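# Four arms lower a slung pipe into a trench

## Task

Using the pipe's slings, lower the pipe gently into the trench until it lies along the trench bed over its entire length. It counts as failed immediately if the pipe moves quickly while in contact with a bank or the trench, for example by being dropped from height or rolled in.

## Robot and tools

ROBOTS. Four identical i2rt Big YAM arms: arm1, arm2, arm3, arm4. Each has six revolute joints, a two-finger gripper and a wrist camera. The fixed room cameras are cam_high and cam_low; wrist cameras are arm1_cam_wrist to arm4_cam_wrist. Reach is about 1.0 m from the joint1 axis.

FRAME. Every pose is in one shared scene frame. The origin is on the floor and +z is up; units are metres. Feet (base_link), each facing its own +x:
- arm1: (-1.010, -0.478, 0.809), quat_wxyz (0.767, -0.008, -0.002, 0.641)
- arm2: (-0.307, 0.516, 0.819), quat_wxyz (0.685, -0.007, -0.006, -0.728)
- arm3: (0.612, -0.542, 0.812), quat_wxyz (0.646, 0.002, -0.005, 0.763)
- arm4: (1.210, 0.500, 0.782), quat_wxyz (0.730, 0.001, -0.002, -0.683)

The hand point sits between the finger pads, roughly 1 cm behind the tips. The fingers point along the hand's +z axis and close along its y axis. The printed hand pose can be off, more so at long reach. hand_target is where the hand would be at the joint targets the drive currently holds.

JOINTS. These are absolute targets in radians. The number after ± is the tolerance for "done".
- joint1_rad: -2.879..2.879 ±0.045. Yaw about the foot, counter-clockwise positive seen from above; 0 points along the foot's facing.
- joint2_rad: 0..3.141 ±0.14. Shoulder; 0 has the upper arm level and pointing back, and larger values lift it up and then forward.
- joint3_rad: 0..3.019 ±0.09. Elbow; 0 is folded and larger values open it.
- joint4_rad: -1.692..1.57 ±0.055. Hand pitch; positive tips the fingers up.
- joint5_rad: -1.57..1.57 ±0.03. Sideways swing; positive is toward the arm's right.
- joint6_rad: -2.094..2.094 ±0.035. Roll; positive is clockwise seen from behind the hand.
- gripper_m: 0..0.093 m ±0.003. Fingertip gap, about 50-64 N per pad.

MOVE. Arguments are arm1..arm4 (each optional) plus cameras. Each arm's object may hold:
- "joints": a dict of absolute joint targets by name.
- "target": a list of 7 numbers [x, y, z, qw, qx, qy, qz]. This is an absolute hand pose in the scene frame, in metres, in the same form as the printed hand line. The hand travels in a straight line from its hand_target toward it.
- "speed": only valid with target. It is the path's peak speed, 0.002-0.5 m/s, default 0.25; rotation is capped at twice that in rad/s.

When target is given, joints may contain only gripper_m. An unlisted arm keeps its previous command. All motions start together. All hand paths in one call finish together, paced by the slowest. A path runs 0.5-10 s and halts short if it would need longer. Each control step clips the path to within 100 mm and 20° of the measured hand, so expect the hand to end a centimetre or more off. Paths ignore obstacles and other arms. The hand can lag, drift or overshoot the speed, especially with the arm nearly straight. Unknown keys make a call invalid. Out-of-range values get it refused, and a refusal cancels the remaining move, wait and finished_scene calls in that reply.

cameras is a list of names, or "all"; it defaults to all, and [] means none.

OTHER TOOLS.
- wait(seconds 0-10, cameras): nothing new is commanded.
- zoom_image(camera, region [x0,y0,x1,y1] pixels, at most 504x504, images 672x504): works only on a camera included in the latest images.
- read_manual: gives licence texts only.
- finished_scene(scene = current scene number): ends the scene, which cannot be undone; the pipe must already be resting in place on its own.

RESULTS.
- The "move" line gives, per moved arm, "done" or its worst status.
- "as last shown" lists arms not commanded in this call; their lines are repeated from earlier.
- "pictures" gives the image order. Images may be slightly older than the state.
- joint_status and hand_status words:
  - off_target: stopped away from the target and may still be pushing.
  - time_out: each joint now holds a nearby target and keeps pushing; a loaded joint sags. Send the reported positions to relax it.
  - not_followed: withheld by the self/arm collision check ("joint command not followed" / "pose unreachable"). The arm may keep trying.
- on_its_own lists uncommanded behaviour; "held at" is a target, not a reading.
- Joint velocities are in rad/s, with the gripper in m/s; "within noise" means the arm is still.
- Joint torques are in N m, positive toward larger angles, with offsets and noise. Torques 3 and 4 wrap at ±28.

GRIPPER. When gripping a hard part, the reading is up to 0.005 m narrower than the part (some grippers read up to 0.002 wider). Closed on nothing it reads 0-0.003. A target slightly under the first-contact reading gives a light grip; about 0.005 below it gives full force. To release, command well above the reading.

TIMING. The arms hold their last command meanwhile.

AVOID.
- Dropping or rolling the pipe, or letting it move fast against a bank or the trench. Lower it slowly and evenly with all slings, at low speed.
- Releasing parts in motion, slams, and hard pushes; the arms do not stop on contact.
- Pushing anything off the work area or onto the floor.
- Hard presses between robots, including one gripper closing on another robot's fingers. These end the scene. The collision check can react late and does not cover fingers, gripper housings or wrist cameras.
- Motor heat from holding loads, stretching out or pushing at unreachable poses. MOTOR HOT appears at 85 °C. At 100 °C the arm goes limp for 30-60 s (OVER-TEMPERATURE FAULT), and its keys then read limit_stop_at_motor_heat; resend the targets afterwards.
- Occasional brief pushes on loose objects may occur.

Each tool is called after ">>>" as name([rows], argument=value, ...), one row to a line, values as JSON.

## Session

>>> move()

Scene clock: 0.00 s.
Joint torques (N m): no reading
Heat: arm1: hottest joint2_rad 30 °C; arm2: hottest gripper 29 °C; arm3: hottest joint2_rad 29 °C; arm4: hottest joint5_rad 29 °C.
Joint velocities: within noise
arm1.joint_positions: joint1_rad=-0.202 joint2_rad=+0.492 joint3_rad=+1.390 joint4_rad=-1.535 joint5_rad=-0.036 joint6_rad=-0.108 gripper_m=+0.09396
arm1.joint_status: not commanded
arm1.hand: x=-0.9651 y=-0.3268 z=+1.3301 quat_wxyz=(-0.380, +0.550, -0.704, -0.239) (m; scene frame)
arm1.hand_target: x=-0.9664 y=-0.3297 z=+1.3388 quat_wxyz=(-0.389, +0.547, -0.700, -0.244) (m; scene frame)
arm1.hand_status: not commanded
arm2.joint_positions: joint1_rad=+0.387 joint2_rad=+0.636 joint3_rad=+1.378 joint4_rad=-1.323 joint5_rad=+0.114 joint6_rad=-0.461 gripper_m=+0.09396
arm2.joint_status: not commanded
arm2.hand: x=-0.2468 y=+0.2878 z=+1.3570 quat_wxyz=(-0.276, -0.358, -0.799, +0.397) (m; scene frame)
arm2.hand_target: x=-0.2475 y=+0.2901 z=+1.3703 quat_wxyz=(-0.286, -0.356, -0.791, +0.407) (m; scene frame)
arm2.hand_status: not commanded
arm3.joint_positions: joint1_rad=-0.388 joint2_rad=+0.448 joint3_rad=+1.397 joint4_rad=-1.348 joint5_rad=-0.092 joint6_rad=-0.006 gripper_m=+0.09396
arm3.joint_status: not commanded
arm3.hand: x=+0.6302 y=-0.3905 z=+1.3846 quat_wxyz=(-0.413, +0.540, -0.630, -0.376) (m; scene frame)
arm3.hand_target: x=+0.6294 y=-0.3939 z=+1.3938 quat_wxyz=(-0.420, +0.536, -0.625, -0.381) (m; scene frame)
arm3.hand_status: not commanded
arm4.joint_positions: joint1_rad=+0.020 joint2_rad=+0.548 joint3_rad=+1.417 joint4_rad=-1.141 joint5_rad=-0.275 joint6_rad=+0.292 gripper_m=+0.09396
arm4.joint_status: not commanded
arm4.hand: x=+1.2711 y=+0.2947 z=+1.3960 quat_wxyz=(-0.559, -0.560, -0.560, +0.246) (m; scene frame)
arm4.hand_target: x=+1.2707 y=+0.2989 z=+1.4091 quat_wxyz=(-0.568, -0.551, -0.556, +0.254) (m; scene frame)
arm4.hand_status: not commanded
pictures: arm1_cam_wrist, arm2_cam_wrist, arm3_cam_wrist, arm4_cam_wrist, cam_high, cam_low

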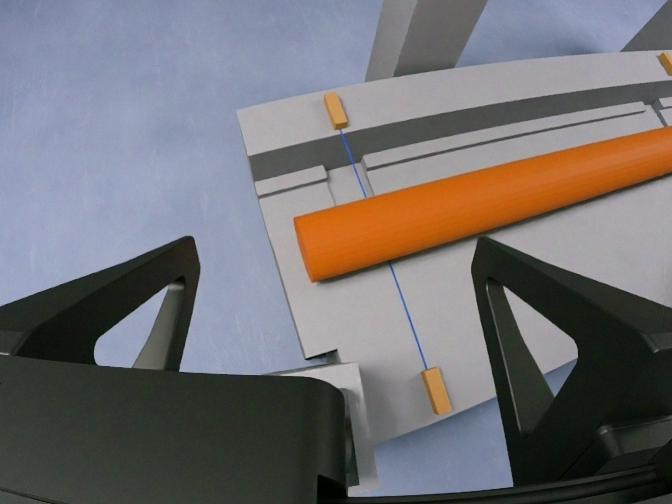

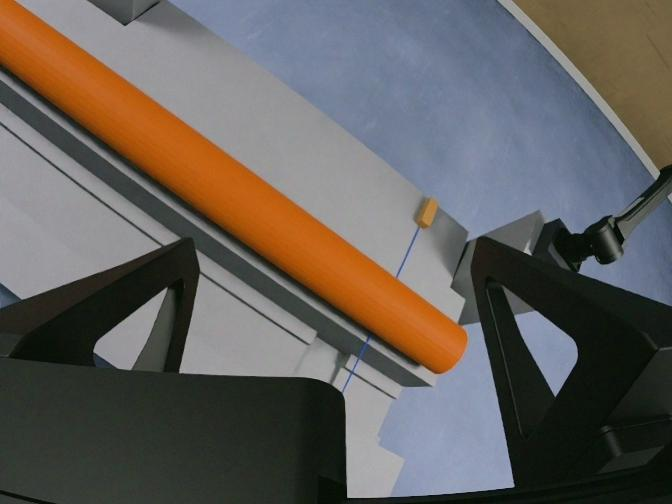

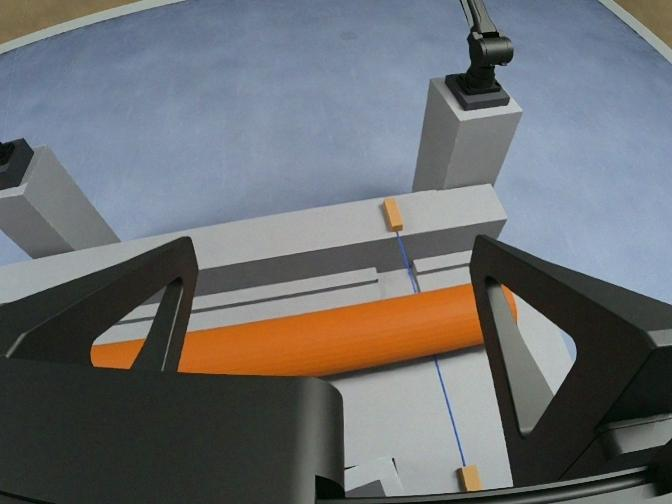

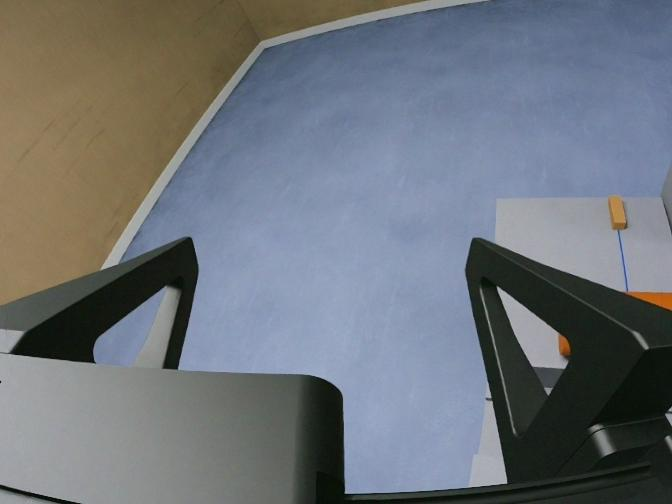

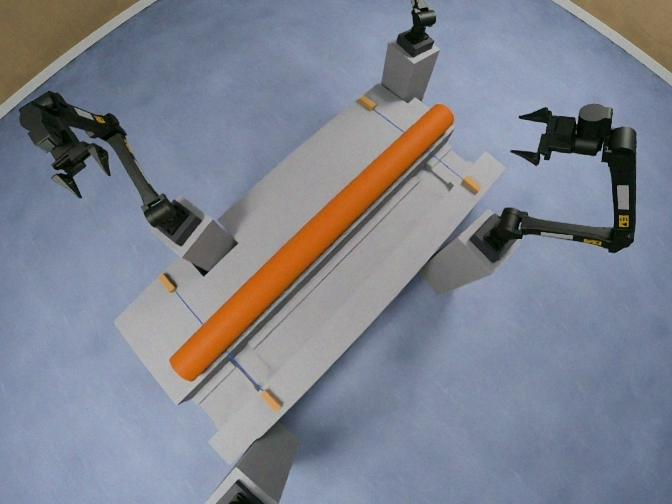

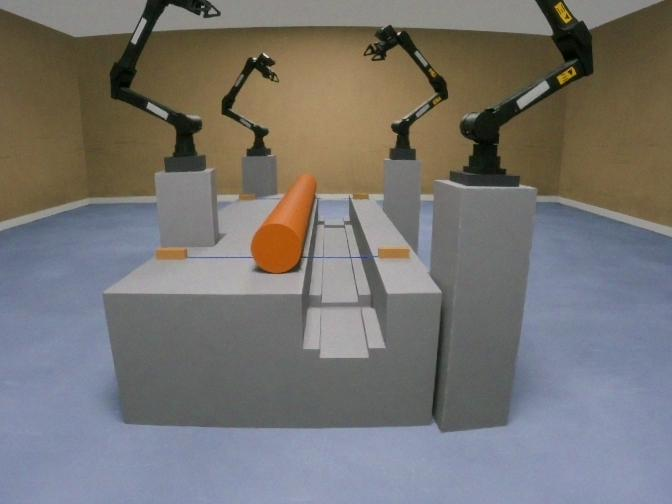

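>>> move(arm1={"target":[-0.665,-0.475,0.92,0,0.7071,-0.7071,0],"speed":0.35}, arm2={"target":[-0.683,0.277,0.92,0,0.7071,0.7071,0],"speed":0.35}, arm3={"target":[0.895,-0.496,0.92,0,0.7071,-0.7071,0],"speed":0.35}, arm4={"target":[0.890,0.276,0.92,0,0.7071,0.7071,0],"speed":0.35}, cameras=[])

>>> move(arm1={"target":[-0.665,-0.475,0.60,0,0.7071,-0.7071,0],"speed":0.2}, arm2={"target":[-0.683,0.277,0.60,0,0.7071,0.7071,0],"speed":0.2}, arm3={"target":[0.895,-0.496,0.60,0,0.7071,-0.7071,0],"speed":0.2}, arm4={"target":[0.890,0.276,0.60,0,0.7071,0.7071,0],"speed":0.2}, cameras=["arm1_cam_wrist","arm2_cam_wrist","arm3_cam_wrist","arm4_cam_wrist"])

Scene clock: 8.63 s.
Joint torques (N m): arm1=[0.73 -10.17 8.39 0.84 0.03 -0.1] | arm2=[-1.32 -14.92 13.64 -0.31 -0.08 0.2] | arm3=[2.02 -9.11 7.65 0.31 -0.07 -0.03] | arm4=[0.79 -11.52 7.94 0.59 0.11 0.03]
Heat: arm1: hottest joint2_rad 30 °C; arm2: hottest joint3_rad 31 °C; arm3: hottest joint2_rad 29 °C; arm4: hottest joint3_rad 29 °C.
move: arm1 done; arm2 off_target; arm3 done; arm4 off_target
Joint velocities: within noise
arm1.joint_positions: joint1_rad=-1.398 joint2_rad=+1.349 joint3_rad=+0.904 joint4_rad=-1.156 joint5_rad=-0.011 joint6_rad=-1.558 gripper_m=+0.09396
arm1.joint_status: not commanded
arm1.hand: x=-0.6697 y=-0.4776 z=+0.9183 quat_wxyz=(+0.005, +0.701, -0.714, -0.007) (m; scene frame)
arm1.hand_target: x=-0.6650 y=-0.4751 z=+0.9200 quat_wxyz=(+0.000, +0.707, -0.707, +0.000) (m; scene frame)
arm1.hand_status: done (0.006 m and 1.4 deg from the pose sent, 0.529 m and 55.0 deg at the start; a joint's target at an end of its range on 15 of 82 steps)
arm2.joint_positions: joint1_rad=-0.926 joint2_rad=+1.620 joint3_rad=+1.110 joint4_rad=-1.144 joint5_rad=+0.012 joint6_rad=-1.003 gripper_m=+0.09396
arm2.joint_status: not commanded
arm2.hand: x=-0.6595 y=+0.2875 z=+0.8979 quat_wxyz=(-0.008, -0.701, -0.712, -0.035) (m; scene frame)
arm2.hand_target: x=-0.6818 y=+0.2778 z=+0.9206 quat_wxyz=(+0.000, -0.707, -0.707, +0.000) (m; scene frame)
arm2.hand_status: off_target (0.034 m and 4.3 deg from the pose sent, 0.618 m and 70.3 deg at the start)
arm3.joint_positions: joint1_rad=-1.572 joint2_rad=+1.185 joint3_rad=+0.755 joint4_rad=-1.171 joint5_rad=+0.006 joint6_rad=-1.394 gripper_m=+0.09396
arm3.joint_status: not commanded
arm3.hand: x=+0.8902 y=-0.4988 z=+0.9153 quat_wxyz=(+0.009, +0.702, -0.712, -0.009) (m; scene frame)
arm3.hand_target: x=+0.8950 y=-0.4960 z=+0.9201 quat_wxyz=(+0.000, +0.707, -0.707, +0.000) (m; scene frame)
arm3.hand_status: done (0.007 m and 1.7 deg from the pose sent, 0.545 m and 68.3 deg at the start; pose on its path clipped on 14 of 82 steps; a joint's target at an end of its range on 7 of 82 steps)
arm4.joint_positions: joint1_rad=-1.028 joint2_rad=+1.433 joint3_rad=+1.059 joint4_rad=-1.233 joint5_rad=+0.002 joint6_rad=-0.944 gripper_m=+0.09396
arm4.joint_status: not commanded
arm4.hand: x=+0.8938 y=+0.2811 z=+0.9111 quat_wxyz=(-0.004, -0.713, -0.701, -0.018) (m; scene frame)
arm4.hand_target: x=+0.8902 y=+0.2761 z=+0.9201 quat_wxyz=(+0.000, -0.707, -0.707, +0.000) (m; scene frame)
arm4.hand_status: off_target (0.011 m and 2.4 deg from the pose sent, 0.610 m and 75.3 deg at the start; a joint's target at an end of its range on 14 of 82 steps)
pictures: none
No camera images: "cameras" was empty.

Scene clock: 11.03 s.
Joint torques (N m): arm1=[0.97 -13.45 2.32 0.87 -0.02 0] | arm2=[-1.61 -18.26 5.56 0.01 -0.09 0.11] | arm3=[1.14 -14.74 0.55 0.35 -0.08 -0.08] | arm4=[0.56 -14.68 3.45 0.64 0.11 0]
Heat: arm1: hottest joint2_rad 30 °C; arm2: hottest joint3_rad 31 °C; arm3: hottest joint2_rad 29 °C; arm4: hottest joint3_rad 29 °C.
move: arm1 done; arm2 off_target; arm3 done; arm4 off_target
Joint velocities: within noise
arm1.joint_positions: joint1_rad=-1.390 joint2_rad=+2.142 joint3_rad=+0.726 joint4_rad=-0.181 joint5_rad=-0.011 joint6_rad=-1.558 gripper_m=+0.09396
arm1.joint_status: not commanded
arm1.hand: x=-0.6716 y=-0.4776 z=+0.6026 quat_wxyz=(+0.004, +0.704, -0.711, -0.005) (m; scene frame)
arm1.hand_target: x=-0.6649 y=-0.4750 z=+0.6002 quat_wxyz=(+0.000, +0.707, -0.707, +0.000) (m; scene frame)
arm1.hand_status: done (0.008 m and 1.0 deg from the pose sent, 0.318 m and 1.4 deg at the start)
arm2.joint_positions: joint1_rad=-0.931 joint2_rad=+2.268 joint3_rad=+1.015 joint4_rad=-0.376 joint5_rad=+0.012 joint6_rad=-1.003 gripper_m=+0.09396
arm2.joint_status: not commanded
arm2.hand: x=-0.6620 y=+0.2835 z=+0.5929 quat_wxyz=(-0.005, -0.703, -0.711, -0.023) (m; scene frame)
arm2.hand_target: x=-0.6827 y=+0.2773 z=+0.6004 quat_wxyz=(+0.000, -0.707, -0.707, +0.000) (m; scene frame)
arm2.hand_status: off_target (0.023 m and 2.8 deg from the pose sent, 0.299 m and 4.3 deg at the start)
arm3.joint_positions: joint1_rad=-1.572 joint2_rad=+2.136 joint3_rad=+0.572 joint4_rad=-0.029 joint5_rad=+0.006 joint6_rad=-1.400 gripper_m=+0.09396
arm3.joint_status: not commanded
arm3.hand: x=+0.8882 y=-0.4962 z=+0.5992 quat_wxyz=(+0.006, +0.705, -0.709, -0.007) (m; scene frame)
arm3.hand_target: x=+0.8949 y=-0.4960 z=+0.6001 quat_wxyz=(+0.000, +0.707, -0.707, +0.000) (m; scene frame)
arm3.hand_status: done (0.007 m and 1.1 deg from the pose sent, 0.315 m and 1.7 deg at the start)
arm4.joint_positions: joint1_rad=-1.028 joint2_rad=+2.101 joint3_rad=+0.827 joint4_rad=-0.338 joint5_rad=+0.002 joint6_rad=-0.946 gripper_m=+0.09396
arm4.joint_status: not commanded
arm4.hand: x=+0.9039 y=+0.2864 z=+0.5932 quat_wxyz=(-0.005, -0.713, -0.701, -0.021) (m; scene frame)
arm4.hand_target: x=+0.8902 y=+0.2760 z=+0.6003 quat_wxyz=(+0.000, -0.707, -0.707, +0.000) (m; scene frame)
arm4.hand_status: off_target (0.019 m and 2.7 deg from the pose sent, 0.311 m and 2.4 deg at the start)
pictures: arm1_cam_wrist, arm2_cam_wrist, arm3_cam_wrist, arm4_cam_wrist

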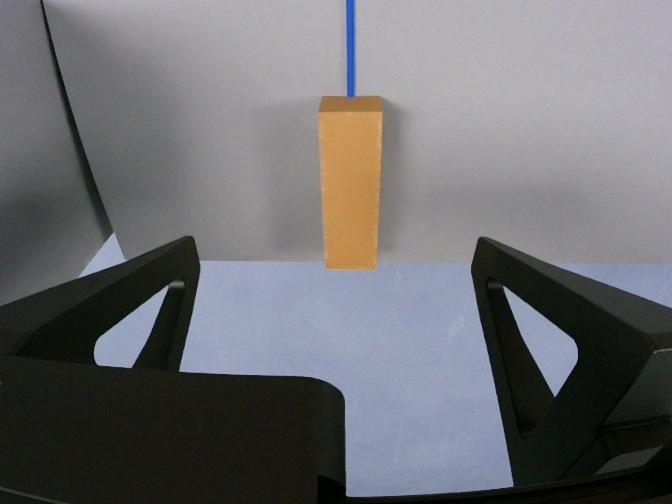

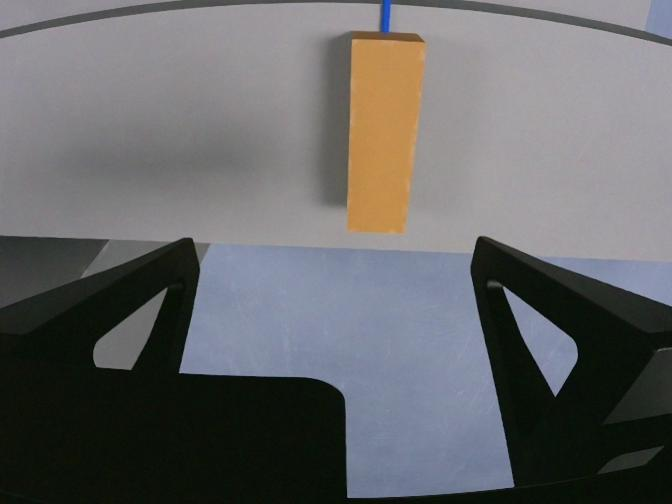

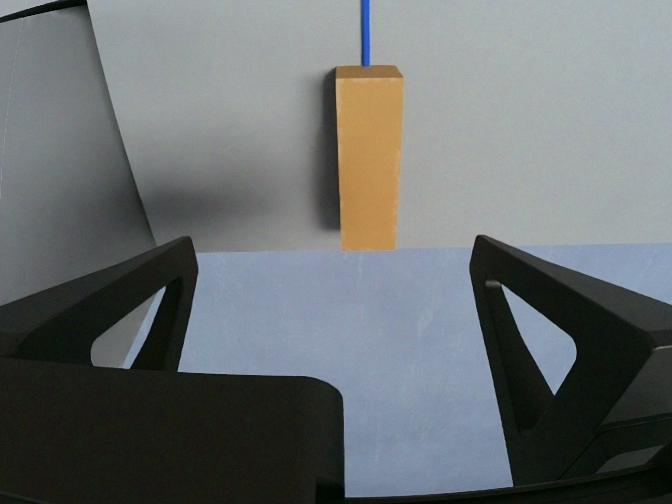

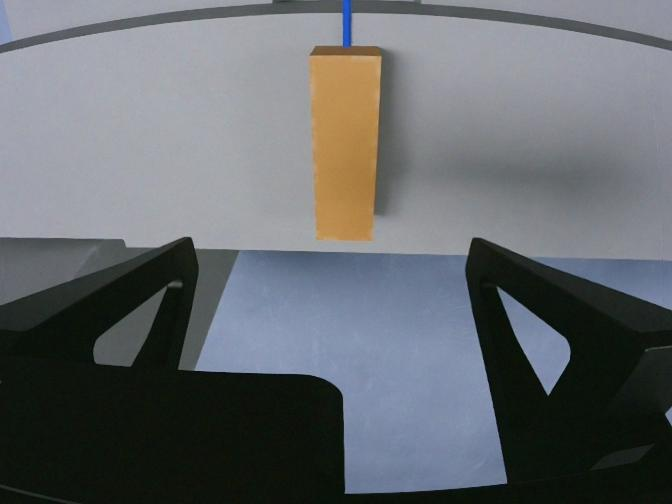

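>>> move(arm1={"target":[-0.668,-0.477,0.470,0,0.7071,-0.7071,0],"speed":0.08}, arm2={"target":[-0.698,0.275,0.478,0,0.7071,0.7071,0],"speed":0.08}, arm3={"target":[0.906,-0.496,0.476,0,0.7071,-0.7071,0],"speed":0.08}, arm4={"target":[0.889,0.272,0.480,0,0.7071,0.7071,0],"speed":0.08}, cameras=["arm1_cam_wrist","arm2_cam_wrist","arm3_cam_wrist","arm4_cam_wrist"])

Scene clock: 20.03 s.
Joint torques (N m): arm1=[0.85 -14.15 -0.01 1.03 0 -0.01] | arm2=[-1.61 -18.55 4.01 0.06 -0.09 0.05] | arm3=[0.44 -15.74 -1.1 0.39 -0.08 -0.08] | arm4=[0.91 -14.86 1.8 0.7 0.1 0.08]
Heat: arm1: hottest joint2_rad 30 °C; arm2: hottest joint3_rad 31 °C; arm3: hottest joint2_rad 29 °C; arm4: hottest joint3_rad 29 °C.
move: arm1 done; arm2 off_target; arm3 done; arm4 off_target
Joint velocities: within noise
arm1.joint_positions: joint1_rad=-1.389 joint2_rad=+2.531 joint3_rad=+0.891 joint4_rad=+0.063 joint5_rad=-0.011 joint6_rad=-1.558 gripper_m=+0.09396
arm1.joint_status: not commanded
arm1.hand: x=-0.6628 y=-0.4786 z=+0.4785 quat_wxyz=(-0.003, +0.704, -0.710, +0.002) (m; scene frame)
arm1.hand_target: x=-0.6683 y=-0.4770 z=+0.4703 quat_wxyz=(+0.000, +0.707, -0.707, +0.000) (m; scene frame)
arm1.hand_status: done (0.010 m and 0.7 deg from the pose sent, 0.133 m and 1.0 deg at the start)
arm2.joint_positions: joint1_rad=-0.948 joint2_rad=+2.579 joint3_rad=+1.203 joint4_rad=-0.234 joint5_rad=+0.012 joint6_rad=-1.015 gripper_m=+0.09396
arm2.joint_status: not commanded
arm2.hand: x=-0.6837 y=+0.2768 z=+0.4786 quat_wxyz=(-0.004, -0.705, -0.709, -0.014) (m; scene frame)
arm2.hand_target: x=-0.6979 y=+0.2751 z=+0.4784 quat_wxyz=(+0.000, -0.707, -0.707, +0.000) (m; scene frame)
arm2.hand_status: off_target (0.014 m and 1.7 deg from the pose sent, 0.121 m and 2.8 deg at the start)
arm3.joint_positions: joint1_rad=-1.573 joint2_rad=+2.546 joint3_rad=+0.779 joint4_rad=+0.191 joint5_rad=+0.006 joint6_rad=-1.410 gripper_m=+0.09396
arm3.joint_status: not commanded
arm3.hand: x=+0.9069 y=-0.4924 z=+0.4796 quat_wxyz=(-0.001, +0.708, -0.706, -0.001) (m; scene frame)
arm3.hand_target: x=+0.9058 y=-0.4960 z=+0.4760 quat_wxyz=(+0.000, +0.707, -0.707, +0.000) (m; scene frame)
arm3.hand_status: done (0.005 m and 0.2 deg from the pose sent, 0.124 m and 1.1 deg at the start)
arm4.joint_positions: joint1_rad=-1.028 joint2_rad=+2.435 joint3_rad=+0.956 joint4_rad=-0.116 joint5_rad=+0.003 joint6_rad=-0.946 gripper_m=+0.09396
arm4.joint_status: not commanded
arm4.hand: x=+0.8968 y=+0.2809 z=+0.4796 quat_wxyz=(-0.003, -0.713, -0.701, -0.013) (m; scene frame)
arm4.hand_target: x=+0.8891 y=+0.2720 z=+0.4802 quat_wxyz=(+0.000, -0.707, -0.707, +0.000) (m; scene frame)
arm4.hand_status: off_target (0.012 m and 1.8 deg from the pose sent, 0.115 m and 2.7 deg at the start)
pictures: arm1_cam_wrist, arm2_cam_wrist, arm3_cam_wrist, arm4_cam_wrist

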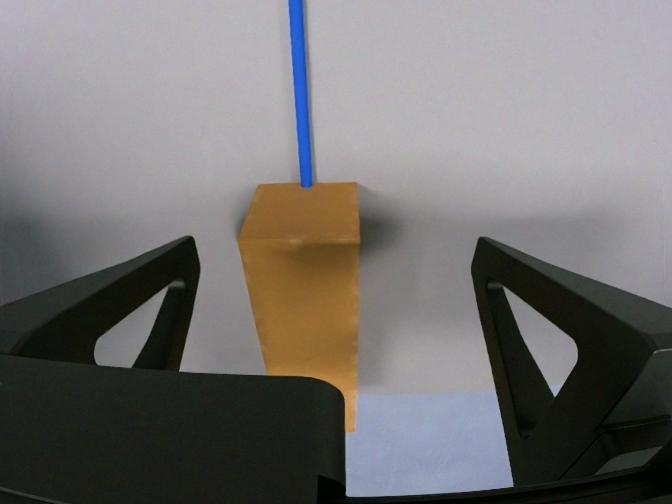

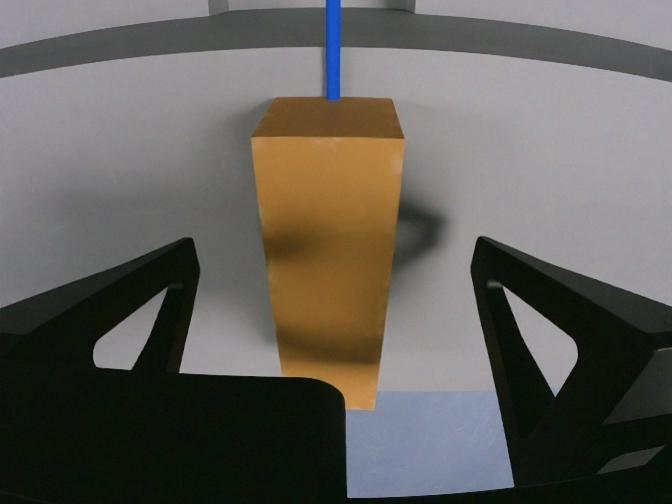

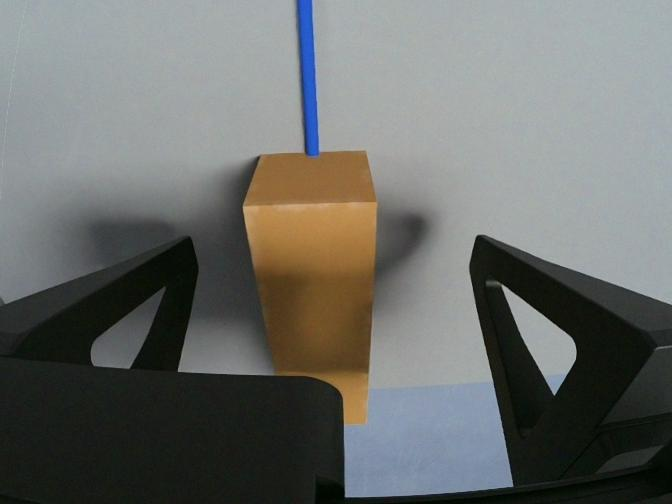

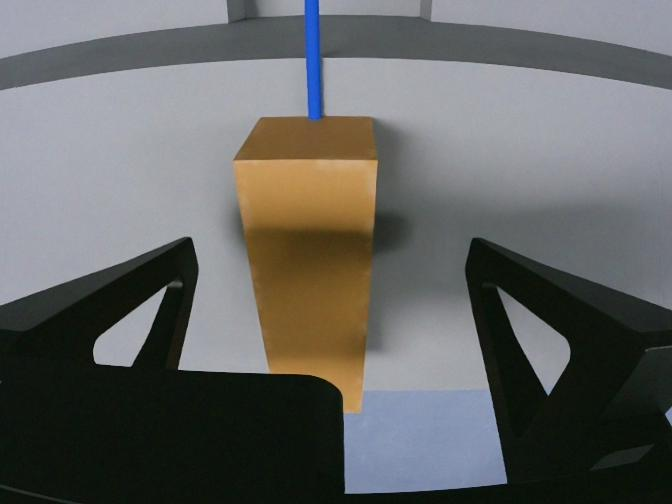

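>>> move(arm1={"target":[-0.678,-0.497,0.470,0,0.7071,-0.7071,0],"speed":0.08}, arm3={"target":[0.899,-0.507,0.476,0,0.7071,-0.7071,0],"speed":0.08}, arm4={"target":[0.898,0.272,0.480,0,0.7071,0.7071,0],"speed":0.08}, cameras=["arm1_cam_wrist","arm3_cam_wrist","arm4_cam_wrist"])

>>> move(arm1={"joints":{"gripper_m":0.044}}, arm2={"joints":{"gripper_m":0.044}}, arm3={"joints":{"gripper_m":0.044}}, arm4={"joints":{"gripper_m":0.044}}, cameras=[])

Scene clock: 28.17 s.
Joint torques (N m): arm1=[-0.03 -13.8 -0.92 1.13 -0.01 -0.1] | arm2=[-1.61 -18.43 4 0.06 -0.09 0.07] | arm3=[0.62 -15.27 -2.09 0.46 -0.09 -0.05] | arm4=[0.97 -14.92 0.31 0.72 0.09 0.22]
Heat: arm1: hottest joint2_rad 31 °C; arm2: hottest joint3_rad 30 °C; arm3: hottest joint2_rad 30 °C; arm4: hottest joint3_rad 29 °C.
move: arm1 off_target; arm3 off_target; arm4 done
Joint velocities: within noise
arm1.joint_positions: joint1_rad=-1.440 joint2_rad=+2.531 joint3_rad=+0.879 joint4_rad=+0.088 joint5_rad=-0.010 joint6_rad=-1.611 gripper_m=+0.09396
arm1.joint_status: not commanded
arm1.hand: x=-0.6645 y=-0.4961 z=+0.4790 quat_wxyz=(-0.008, +0.705, -0.709, +0.007) (m; scene frame)
arm1.hand_target: x=-0.6779 y=-0.4969 z=+0.4705 quat_wxyz=(+0.000, +0.707, -0.707, +0.000) (m; scene frame)
arm1.hand_status: off_target (0.016 m and 1.3 deg from the pose sent, 0.025 m and 0.7 deg at the start)
arm2: as last shown
arm2.joint_positions: joint1_rad=-0.948 joint2_rad=+2.579 joint3_rad=+1.203 joint4_rad=-0.234 joint5_rad=+0.012 joint6_rad=-1.016 gripper_m=+0.09396
arm3.joint_positions: joint1_rad=-1.609 joint2_rad=+2.546 joint3_rad=+0.772 joint4_rad=+0.216 joint5_rad=+0.006 joint6_rad=-1.443 gripper_m=+0.09396
arm3.joint_status: not commanded
arm3.hand: x=+0.9101 y=-0.5028 z=+0.4800 quat_wxyz=(-0.008, +0.707, -0.707, +0.004) (m; scene frame)
arm3.hand_target: x=+0.8988 y=-0.5069 z=+0.4762 quat_wxyz=(+0.000, +0.707, -0.707, +0.000) (m; scene frame)
arm3.hand_status: off_target (0.013 m and 1.0 deg from the pose sent, 0.017 m and 0.2 deg at the start)
arm4.joint_positions: joint1_rad=-1.016 joint2_rad=+2.435 joint3_rad=+0.956 joint4_rad=-0.098 joint5_rad=+0.003 joint6_rad=-0.946 gripper_m=+0.09396
arm4.joint_status: not commanded
arm4.hand: x=+0.8957 y=+0.2746 z=+0.4795 quat_wxyz=(-0.002, -0.708, -0.706, -0.004) (m; scene frame)
arm4.hand_target: x=+0.8980 y=+0.2720 z=+0.4800 quat_wxyz=(+0.000, -0.707, -0.707, +0.000) (m; scene frame)
arm4.hand_status: done (0.003 m and 0.6 deg from the pose sent, 0.009 m and 1.8 deg at the start)
pictures: arm1_cam_wrist, arm3_cam_wrist, arm4_cam_wrist

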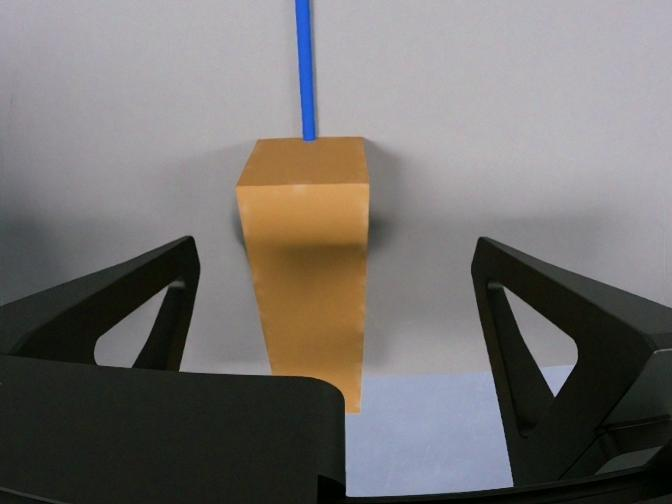

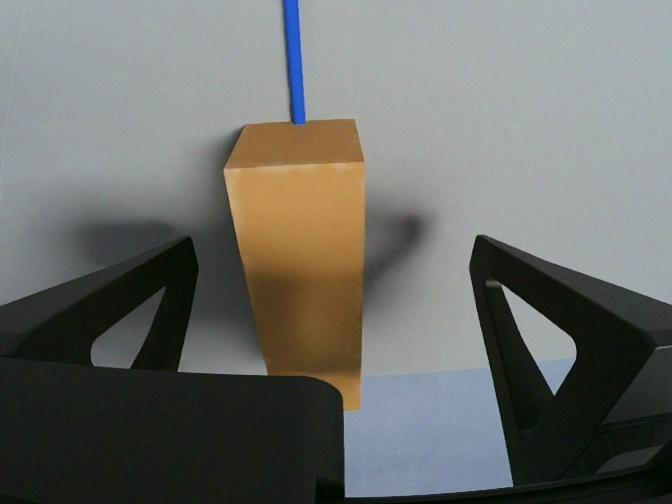

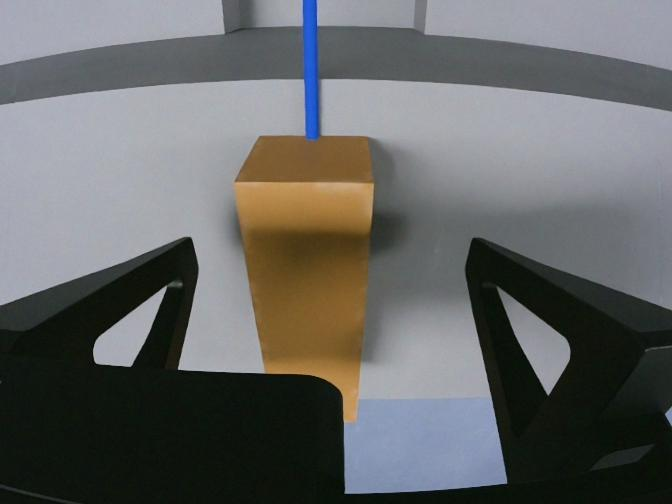

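Scene clock: 28.77 s.
Joint torques (N m): arm1=[-0.32 -13.63 -0.81 0.91 0 -0.08] | arm2=[-1.55 -18.49 4.03 0.05 -0.09 0.07] | arm3=[0.56 -15.21 -1.99 0.43 -0.1 -0.07] | arm4=[0.97 -15.03 0.47 0.69 0.09 0.21]
Heat: arm1: hottest joint2_rad 31 °C; arm2: hottest joint3_rad 30 °C; arm3: hottest joint2_rad 30 °C; arm4: hottest joint3_rad 29 °C.
move: arm1 done; arm2 done; arm3 done; arm4 done
Joint velocities: within noise
arm1.joint_positions: joint1_rad=-1.440 joint2_rad=+2.531 joint3_rad=+0.877 joint4_rad=+0.088 joint5_rad=-0.010 joint6_rad=-1.612 gripper_m=+0.04410
arm1.joint_status: all done
arm1.hand: x=-0.6654 y=-0.4961 z=+0.4790 quat_wxyz=(-0.007, +0.705, -0.709, +0.007) (m; scene frame)
arm1.hand_target: x=-0.6780 y=-0.4969 z=+0.4705 quat_wxyz=(+0.000, +0.707, -0.707, +0.000) (m; scene frame)
arm1.hand_status: not commanded
arm2.joint_positions: joint1_rad=-0.948 joint2_rad=+2.579 joint3_rad=+1.203 joint4_rad=-0.234 joint5_rad=+0.012 joint6_rad=-1.017 gripper_m=+0.04407
arm2.joint_status: all done
arm2.hand: x=-0.6837 y=+0.2768 z=+0.4786 quat_wxyz=(-0.004, -0.704, -0.710, -0.014) (m; scene frame)
arm2.hand_target: x=-0.6979 y=+0.2751 z=+0.4784 quat_wxyz=(+0.000, -0.707, -0.707, +0.000) (m; scene frame)
arm2.hand_status: not commanded
arm3.joint_positions: joint1_rad=-1.609 joint2_rad=+2.546 joint3_rad=+0.770 joint4_rad=+0.216 joint5_rad=+0.006 joint6_rad=-1.444 gripper_m=+0.04411
arm3.joint_status: all done
arm3.hand: x=+0.9093 y=-0.5029 z=+0.4801 quat_wxyz=(-0.007, +0.707, -0.707, +0.004) (m; scene frame)
arm3.hand_target: x=+0.8990 y=-0.5068 z=+0.4763 quat_wxyz=(+0.000, +0.707, -0.707, +0.000) (m; scene frame)
arm3.hand_status: not commanded
arm4.joint_positions: joint1_rad=-1.016 joint2_rad=+2.435 joint3_rad=+0.953 joint4_rad=-0.098 joint5_rad=+0.003 joint6_rad=-0.946 gripper_m=+0.04412
arm4.joint_status: all done
arm4.hand: x=+0.8969 y=+0.2754 z=+0.4794 quat_wxyz=(-0.002, -0.708, -0.706, -0.005) (m; scene frame)
arm4.hand_target: x=+0.8980 y=+0.2721 z=+0.4800 quat_wxyz=(+0.000, -0.707, -0.707, +0.000) (m; scene frame)
arm4.hand_status: not commanded
pictures: none
No camera images: "cameras" was empty.

>>> move(arm1={"joints":{"gripper_m":0.015}}, arm2={"joints":{"gripper_m":0.015}}, arm3={"joints":{"gripper_m":0.015}}, arm4={"joints":{"gripper_m":0.015}}, cameras=[])

>>> move(arm1={"target":[-0.670,-0.285,0.72,0,0.7071,-0.7071,0],"speed":0.15}, arm2={"target":[-0.685,0.075,0.73,0,0.7071,0.7071,0],"speed":0.15}, arm3={"target":[0.903,-0.285,0.72,0,0.7071,-0.7071,0],"speed":0.15}, arm4={"target":[0.900,0.075,0.73,0,0.7071,0.7071,0],"speed":0.15}, cameras=["cam_low"])

Scene clock: 33.77 s.
Joint torques (N m): arm1=[-0.5 -13.8 -0.79 0.98 0 -0.1] | arm2=[-1.67 -18.43 3.92 0.03 -0.09 0.07] | arm3=[0.67 -15.27 -1.92 0.46 -0.09 -0.05] | arm4=[1.08 -14.92 0.53 0.69 0.1 0.22]
Heat: arm1: hottest joint2_rad 31 °C; arm2: hottest joint3_rad 30 °C; arm3: hottest joint2_rad 30 °C; arm4: hottest joint3_rad 29 °C.
move: arm1 off_target; arm2 off_target; arm3 off_target; arm4 off_target
Joint velocities: within noise
arm1.joint_positions: joint1_rad=-1.440 joint2_rad=+2.531 joint3_rad=+0.876 joint4_rad=+0.089 joint5_rad=-0.010 joint6_rad=-1.613 gripper_m=+0.03331
arm1.joint_status: gripper_m off_target (ended at +0.03335, target +0.01500)
arm1.hand: x=-0.6660 y=-0.4961 z=+0.4791 quat_wxyz=(-0.007, +0.705, -0.709, +0.006) (m; scene frame)
arm1.hand_target: x=-0.6782 y=-0.4969 z=+0.4706 quat_wxyz=(+0.000, +0.707, -0.707, +0.000) (m; scene frame)
arm1.hand_status: not commanded
arm2.joint_positions: joint1_rad=-0.948 joint2_rad=+2.579 joint3_rad=+1.205 joint4_rad=-0.233 joint5_rad=+0.013 joint6_rad=-1.017 gripper_m=+0.03432
arm2.joint_status: gripper_m off_target (ended at +0.03435, target +0.01500)
arm2.hand: x=-0.6846 y=+0.2763 z=+0.4787 quat_wxyz=(-0.003, -0.704, -0.710, -0.013) (m; scene frame)
arm2.hand_target: x=-0.6980 y=+0.2750 z=+0.4784 quat_wxyz=(+0.000, -0.707, -0.707, +0.000) (m; scene frame)
arm2.hand_status: not commanded
arm3.joint_positions: joint1_rad=-1.609 joint2_rad=+2.546 joint3_rad=+0.770 joint4_rad=+0.216 joint5_rad=+0.006 joint6_rad=-1.444 gripper_m=+0.03417
arm3.joint_status: gripper_m off_target (ended at +0.03421, target +0.01500)
arm3.hand: x=+0.9089 y=-0.5030 z=+0.4801 quat_wxyz=(-0.007, +0.707, -0.707, +0.003) (m; scene frame)
arm3.hand_target: x=+0.8990 y=-0.5068 z=+0.4762 quat_wxyz=(+0.000, +0.707, -0.707, +0.000) (m; scene frame)
arm3.hand_status: not commanded
arm4.joint_positions: joint1_rad=-1.016 joint2_rad=+2.435 joint3_rad=+0.952 joint4_rad=-0.097 joint5_rad=+0.002 joint6_rad=-0.946 gripper_m=+0.03445
arm4.joint_status: gripper_m off_target (ended at +0.03448, target +0.01500)
arm4.hand: x=+0.8972 y=+0.2755 z=+0.4794 quat_wxyz=(-0.002, -0.708, -0.706, -0.005) (m; scene frame)
arm4.hand_target: x=+0.8979 y=+0.2720 z=+0.4800 quat_wxyz=(+0.000, -0.707, -0.707, +0.000) (m; scene frame)
arm4.hand_status: not commanded
pictures: none
No camera images: "cameras" was empty.

Scene clock: 36.67 s.
Joint torques (N m): arm1=[-0.21 -15.03 6.15 0.1 -0.11 0.07] | arm2=[-0.09 -22.48 11.17 -0.99 -0.15 0.26] | arm3=[1.38 -17.44 5.55 -0.39 -0.25 0.1] | arm4=[0.79 -18.78 8.76 -0.34 0.08 0.31]
Heat: arm1: hottest joint2_rad 31 °C; arm2: hottest joint3_rad 31 °C; arm3: hottest joint2_rad 30 °C; arm4: hottest joint3_rad 29 °C.
move: arm1 off_target; arm2 off_target; arm3 off_target; arm4 off_target
Joint velocities: within noise
arm1.joint_positions: joint1_rad=-0.881 joint2_rad=+1.850 joint3_rad=+0.810 joint4_rad=-0.558 joint5_rad=-0.015 joint6_rad=-1.066 gripper_m=+0.03334
arm1.joint_status: not commanded
arm1.hand: x=-0.6803 y=-0.2920 z=+0.7122 quat_wxyz=(+0.009, +0.710, -0.704, -0.003) (m; scene frame)
arm1.hand_target: x=-0.6702 y=-0.2850 z=+0.7201 quat_wxyz=(+0.000, +0.707, -0.707, +0.000) (m; scene frame)
arm1.hand_status: off_target (0.015 m and 1.2 deg from the pose sent, 0.320 m and 1.1 deg at the start)
arm2.joint_positions: joint1_rad=-0.652 joint2_rad=+2.201 joint3_rad=+1.422 joint4_rad=-0.851 joint5_rad=+0.010 joint6_rad=-0.714 gripper_m=+0.03432
arm2.joint_status: not commanded
arm2.hand: x=-0.6736 y=+0.0941 z=+0.7100 quat_wxyz=(+0.002, -0.707, -0.707, -0.022) (m; scene frame)
arm2.hand_target: x=-0.6845 y=+0.0756 z=+0.7305 quat_wxyz=(+0.000, -0.707, -0.707, +0.000) (m; scene frame)
arm2.hand_status: off_target (0.030 m and 2.5 deg from the pose sent, 0.322 m and 1.6 deg at the start)
arm3.joint_positions: joint1_rad=-1.013 joint2_rad=+1.860 joint3_rad=+0.803 joint4_rad=-0.549 joint5_rad=+0.006 joint6_rad=-0.853 gripper_m=+0.03419
arm3.joint_status: not commanded
arm3.hand: x=+0.8938 y=-0.2950 z=+0.7110 quat_wxyz=(+0.013, +0.709, -0.705, +0.000) (m; scene frame)
arm3.hand_target: x=+0.9029 y=-0.2850 z=+0.7201 quat_wxyz=(+0.000, +0.707, -0.707, +0.000) (m; scene frame)
arm3.hand_status: off_target (0.016 m and 1.5 deg from the pose sent, 0.324 m and 0.9 deg at the start)
arm4.joint_positions: joint1_rad=-0.700 joint2_rad=+2.016 joint3_rad=+1.226 joint4_rad=-0.831 joint5_rad=+0.003 joint6_rad=-0.642 gripper_m=+0.03446
arm4.joint_status: not commanded
arm4.hand: x=+0.9113 y=+0.0954 z=+0.7077 quat_wxyz=(+0.003, -0.704, -0.710, -0.026) (m; scene frame)
arm4.hand_target: x=+0.9006 y=+0.0757 z=+0.7303 quat_wxyz=(+0.000, -0.707, -0.707, +0.000) (m; scene frame)
arm4.hand_status: off_target (0.032 m and 3.0 deg from the pose sent, 0.321 m and 0.7 deg at the start)
pictures: cam_low

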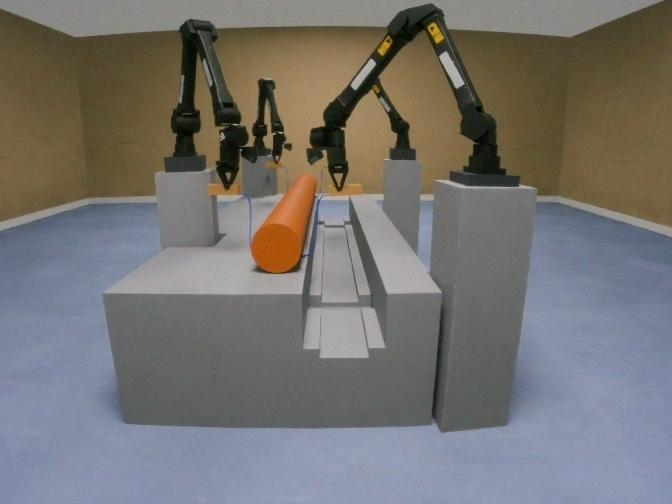

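>>> move(arm1={"target":[-0.650,-0.270,0.83,0,0.7071,-0.7071,0],"speed":0.08}, arm2={"target":[-0.700,0.050,0.85,0,0.7071,0.7071,0],"speed":0.08}, arm3={"target":[0.918,-0.270,0.83,0,0.7071,-0.7071,0],"speed":0.08}, arm4={"target":[0.886,0.050,0.85,0,0.7071,0.7071,0],"speed":0.08}, cameras=["cam_low"])

>>> move(arm1={"target":[-0.650,-0.262,0.885,0,0.7071,-0.7071,0],"speed":0.06}, arm2={"target":[-0.700,0.070,0.89,0,0.7071,0.7071,0],"speed":0.06}, arm3={"target":[0.918,-0.262,0.885,0,0.7071,-0.7071,0],"speed":0.06}, arm4={"target":[0.886,0.070,0.89,0,0.7071,0.7071,0],"speed":0.06}, cameras=["cam_low"])

Scene clock: 42.00 s.
Joint torques (N m): arm1=[-0.5 -20.13 10.74 -1.13 0.04 -0.07] | arm2=[-0.56 -29.22 16.27 -2.35 -0.19 0.05] | arm3=[0.97 -23.53 9.55 -1.59 -0.21 0] | arm4=[0.38 -25.05 13.52 -1.91 0.07 0.16]
Heat: arm1: hottest joint2_rad 31 °C; arm2: hottest joint3_rad 32 °C; arm3: hottest joint2_rad 31 °C; arm4: hottest joint3_rad 30 °C.
move: arm1 off_target; arm2 off_target; arm3 off_target; arm4 off_target
Joint velocities: within noise
arm1.joint_positions: joint1_rad=-0.868 joint2_rad=+1.724 joint3_rad=+0.900 joint4_rad=-0.857 joint5_rad=-0.016 joint6_rad=-1.052 gripper_m=+0.03334
arm1.joint_status: not commanded
arm1.hand: x=-0.6830 y=-0.2864 z=+0.7813 quat_wxyz=(+0.049, +0.708, -0.704, -0.014) (m; scene frame)
arm1.hand_target: x=-0.6523 y=-0.2713 z=+0.8288 quat_wxyz=(+0.000, +0.707, -0.707, +0.000) (m; scene frame)
arm1.hand_status: off_target (0.061 m and 5.9 deg from the pose sent, 0.124 m and 1.2 deg at the start)
arm2.joint_positions: joint1_rad=-0.637 joint2_rad=+2.154 joint3_rad=+1.536 joint4_rad=-1.097 joint5_rad=+0.011 joint6_rad=-0.691 gripper_m=+0.03432
arm2.joint_status: not commanded
arm2.hand: x=-0.6707 y=+0.0853 z=+0.7722 quat_wxyz=(+0.007, -0.708, -0.704, -0.064) (m; scene frame)
arm2.hand_target: x=-0.6962 y=+0.0548 z=+0.8497 quat_wxyz=(+0.000, -0.707, -0.707, +0.001) (m; scene frame)
arm2.hand_status: off_target (0.090 m and 7.4 deg from the pose sent, 0.149 m and 2.6 deg at the start)
arm3.joint_positions: joint1_rad=-1.002 joint2_rad=+1.725 joint3_rad=+0.887 joint4_rad=-0.851 joint5_rad=+0.006 joint6_rad=-0.838 gripper_m=+0.03419
arm3.joint_status: not commanded
arm3.hand: x=+0.8906 y=-0.2929 z=+0.7815 quat_wxyz=(+0.055, +0.707, -0.705, -0.002) (m; scene frame)
arm3.hand_target: x=+0.9160 y=-0.2717 z=+0.8284 quat_wxyz=(+0.000, +0.707, -0.707, +0.000) (m; scene frame)
arm3.hand_status: off_target (0.060 m and 6.3 deg from the pose sent, 0.124 m and 1.6 deg at the start)
arm4.joint_positions: joint1_rad=-0.687 joint2_rad=+1.963 joint3_rad=+1.354 joint4_rad=-1.089 joint5_rad=+0.004 joint6_rad=-0.622 gripper_m=+0.03446
arm4.joint_status: not commanded
arm4.hand: x=+0.9113 y=+0.0846 z=+0.7738 quat_wxyz=(+0.010, -0.705, -0.706, -0.063) (m; scene frame)
arm4.hand_target: x=+0.8896 y=+0.0550 z=+0.8489 quat_wxyz=(+0.000, -0.707, -0.707, +0.001) (m; scene frame)
arm4.hand_status: off_target (0.087 m and 7.4 deg from the pose sent, 0.151 m and 3.0 deg at the start)
pictures: cam_low

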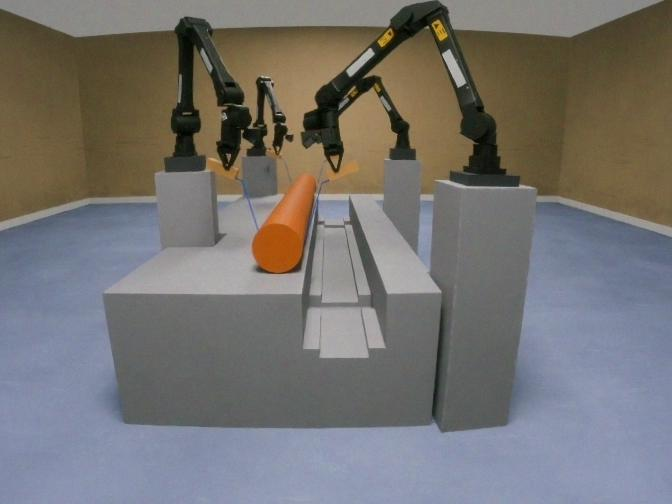

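Scene clock: 43.67 s.
Joint torques (N m): arm1=[-0.97 -21.42 12.42 -1.58 0.13 -0.04] | arm2=[-2.02 -33.38 12.67 -2.7 -0.12 -0.09] | arm3=[0.97 -24.35 11.07 -1.73 -0.21 -0.02] | arm4=[-0.91 -29.22 11.28 -2.17 0.03 -0.05]
Heat: arm1: hottest joint2_rad 31 °C; arm2: hottest joint3_rad 33 °C; arm3: hottest joint2_rad 31 °C; arm4: hottest joint3_rad 31 °C.
move: arm1 off_target; arm2 off_target; arm3 off_target; arm4 off_target
Joint velocities: within noise
arm1.joint_positions: joint1_rad=-0.850 joint2_rad=+1.660 joint3_rad=+0.957 joint4_rad=-0.997 joint5_rad=-0.019 joint6_rad=-1.034 gripper_m=+0.03334
arm1.joint_status: not commanded
arm1.hand: x=-0.6841 y=-0.2780 z=+0.8225 quat_wxyz=(+0.059, +0.707, -0.704, -0.017) (m; scene frame)
arm1.hand_target: x=-0.6536 y=-0.2640 z=+0.8826 quat_wxyz=(+0.000, +0.707, -0.707, +0.001) (m; scene frame)
arm1.hand_status: off_target (0.073 m and 7.0 deg from the pose sent, 0.112 m and 5.9 deg at the start)
arm2.joint_positions: joint1_rad=-0.637 joint2_rad=+2.135 joint3_rad=+1.536 joint4_rad=-1.112 joint5_rad=+0.012 joint6_rad=-0.695 gripper_m=+0.03432
arm2.joint_status: not commanded
arm2.hand: x=-0.6707 y=+0.0857 z=+0.7831 quat_wxyz=(+0.007, -0.706, -0.705, -0.062) (m; scene frame)
arm2.hand_target: x=-0.6938 y=+0.0749 z=+0.8731 quat_wxyz=(+0.001, -0.707, -0.707, +0.000) (m; scene frame)
arm2.hand_status: off_target (0.112 m and 7.2 deg from the pose sent, 0.122 m and 7.4 deg at the start; pose on its path clipped on 39 of 50 steps)
arm3.joint_positions: joint1_rad=-0.988 joint2_rad=+1.657 joint3_rad=+0.953 joint4_rad=-1.002 joint5_rad=+0.006 joint6_rad=-0.822 gripper_m=+0.03419
arm3.joint_status: not commanded
arm3.hand: x=+0.8912 y=-0.2851 z=+0.8264 quat_wxyz=(+0.063, +0.706, -0.706, -0.002) (m; scene frame)
arm3.hand_target: x=+0.9154 y=-0.2644 z=+0.8829 quat_wxyz=(+0.000, +0.707, -0.707, +0.000) (m; scene frame)
arm3.hand_status: off_target (0.068 m and 7.3 deg from the pose sent, 0.111 m and 6.3 deg at the start)
arm4.joint_positions: joint1_rad=-0.687 joint2_rad=+1.941 joint3_rad=+1.354 joint4_rad=-1.126 joint5_rad=+0.008 joint6_rad=-0.622 gripper_m=+0.03446
arm4.joint_status: not commanded
arm4.hand: x=+0.9142 y=+0.0899 z=+0.7858 quat_wxyz=(+0.013, -0.705, -0.706, -0.070) (m; scene frame)
arm4.hand_target: x=+0.8922 y=+0.0762 z=+0.8751 quat_wxyz=(+0.001, -0.707, -0.707, +0.001) (m; scene frame)
arm4.hand_status: off_target (0.110 m and 8.2 deg from the pose sent, 0.120 m and 7.3 deg at the start; pose on its path clipped on 37 of 50 steps)
pictures: cam_low

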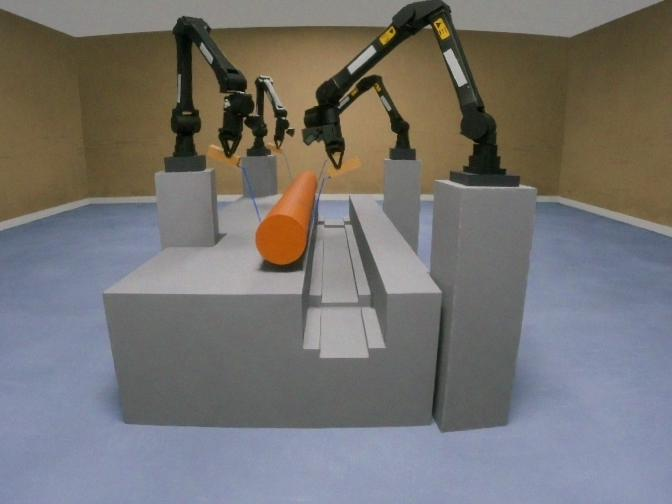

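>>> move(arm1={"target":[-0.640,-0.044,0.91,0,0.7071,-0.7071,0],"speed":0.08}, arm2={"target":[-0.707,0.290,0.875,0,0.7071,0.7071,0],"speed":0.08}, arm3={"target":[0.927,-0.054,0.91,0,0.7071,-0.7071,0],"speed":0.08}, arm4={"target":[0.873,0.278,0.875,0,0.7071,0.7071,0],"speed":0.08}, cameras=["cam_low","cam_high"])

>>> zoom_image(camera="cam_low", region=[250, 170, 430, 370])

Scene clock: 53.70 s.
Joint torques (N m): arm1=[-2.2 -25.58 15.28 -1.44 0.16 0.02] | arm2=[-2.84 -24.82 10.48 -1.17 0.1 -0.07] | arm3=[0.56 -31.62 13.22 -1.72 -0.1 0.02] | arm4=[-1.61 -20.54 8.98 -0.49 0.09 -0.11]
Heat: arm1: hottest joint2_rad 33 °C; arm2: hottest joint3_rad 35 °C; arm3: hottest joint2_rad 32 °C; arm4: hottest joint3_rad 32 °C.
move: arm1 off_target; arm2 off_target; arm3 off_target; arm4 off_target
Joint velocities: within noise
arm1.joint_positions: joint1_rad=-0.519 joint2_rad=+1.955 joint3_rad=+1.446 joint4_rad=-1.189 joint5_rad=-0.021 joint6_rad=-0.715 gripper_m=+0.03334
arm1.joint_status: not commanded
arm1.hand: x=-0.6734 y=-0.0701 z=+0.8363 quat_wxyz=(+0.062, +0.711, -0.700, +0.003) (m; scene frame)
arm1.hand_target: x=-0.6442 y=-0.0490 z=+0.9096 quat_wxyz=(-0.001, +0.707, -0.707, +0.000) (m; scene frame)
arm1.hand_status: off_target (0.085 m and 7.2 deg from the pose sent, 0.254 m and 7.0 deg at the start)
arm2.joint_positions: joint1_rad=-0.958 joint2_rad=+1.798 joint3_rad=+1.108 joint4_rad=-1.008 joint5_rad=+0.012 joint6_rad=-1.029 gripper_m=+0.03432
arm2.joint_status: not commanded
arm2.hand: x=-0.6799 y=+0.2894 z=+0.8209 quat_wxyz=(-0.015, -0.702, -0.710, -0.057) (m; scene frame)
arm2.hand_target: x=-0.7048 y=+0.2909 z=+0.8727 quat_wxyz=(+0.001, -0.707, -0.707, -0.001) (m; scene frame)
arm2.hand_status: off_target (0.061 m and 6.8 deg from the pose sent, 0.227 m and 7.2 deg at the start)
arm3.joint_positions: joint1_rad=-0.727 joint2_rad=+2.012 joint3_rad=+1.508 joint4_rad=-1.213 joint5_rad=+0.001 joint6_rad=-0.572 gripper_m=+0.03419
arm3.joint_status: not commanded
arm3.hand: x=+0.9020 y=-0.0830 z=+0.8332 quat_wxyz=(+0.067, +0.709, -0.702, +0.014) (m; scene frame)
arm3.hand_target: x=+0.9236 y=-0.0591 z=+0.9092 quat_wxyz=(-0.001, +0.707, -0.707, +0.000) (m; scene frame)
arm3.hand_status: off_target (0.086 m and 7.9 deg from the pose sent, 0.248 m and 7.3 deg at the start)
arm4.joint_positions: joint1_rad=-1.024 joint2_rad=+1.599 joint3_rad=+0.982 joint4_rad=-1.077 joint5_rad=+0.005 joint6_rad=-0.960 gripper_m=+0.03446
arm4.joint_status: not commanded
arm4.hand: x=+0.8965 y=+0.2814 z=+0.8233 quat_wxyz=(-0.011, -0.705, -0.707, -0.062) (m; scene frame)
arm4.hand_target: x=+0.8751 y=+0.2789 z=+0.8725 quat_wxyz=(+0.001, -0.707, -0.707, -0.001) (m; scene frame)
arm4.hand_status: off_target (0.057 m and 7.2 deg from the pose sent, 0.212 m and 8.2 deg at the start)
pictures: cam_high, cam_low

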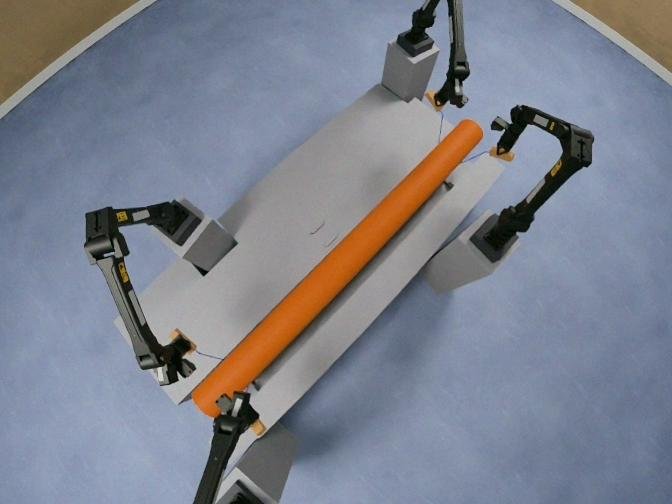

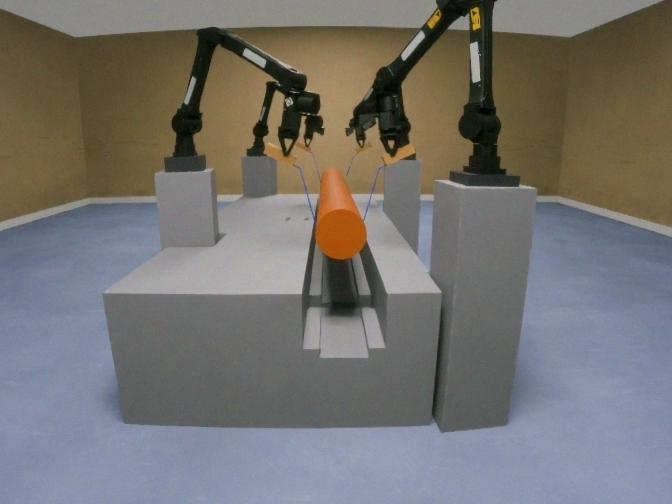

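Scaled by 2.520.

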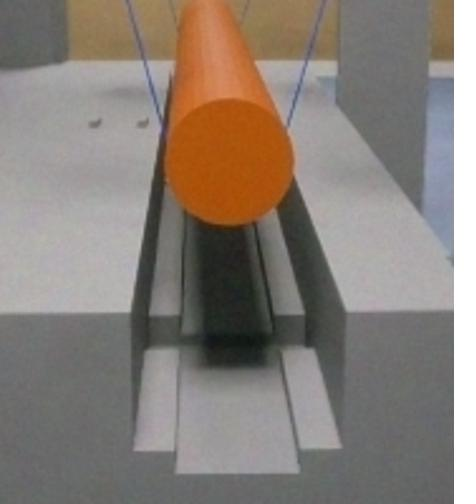

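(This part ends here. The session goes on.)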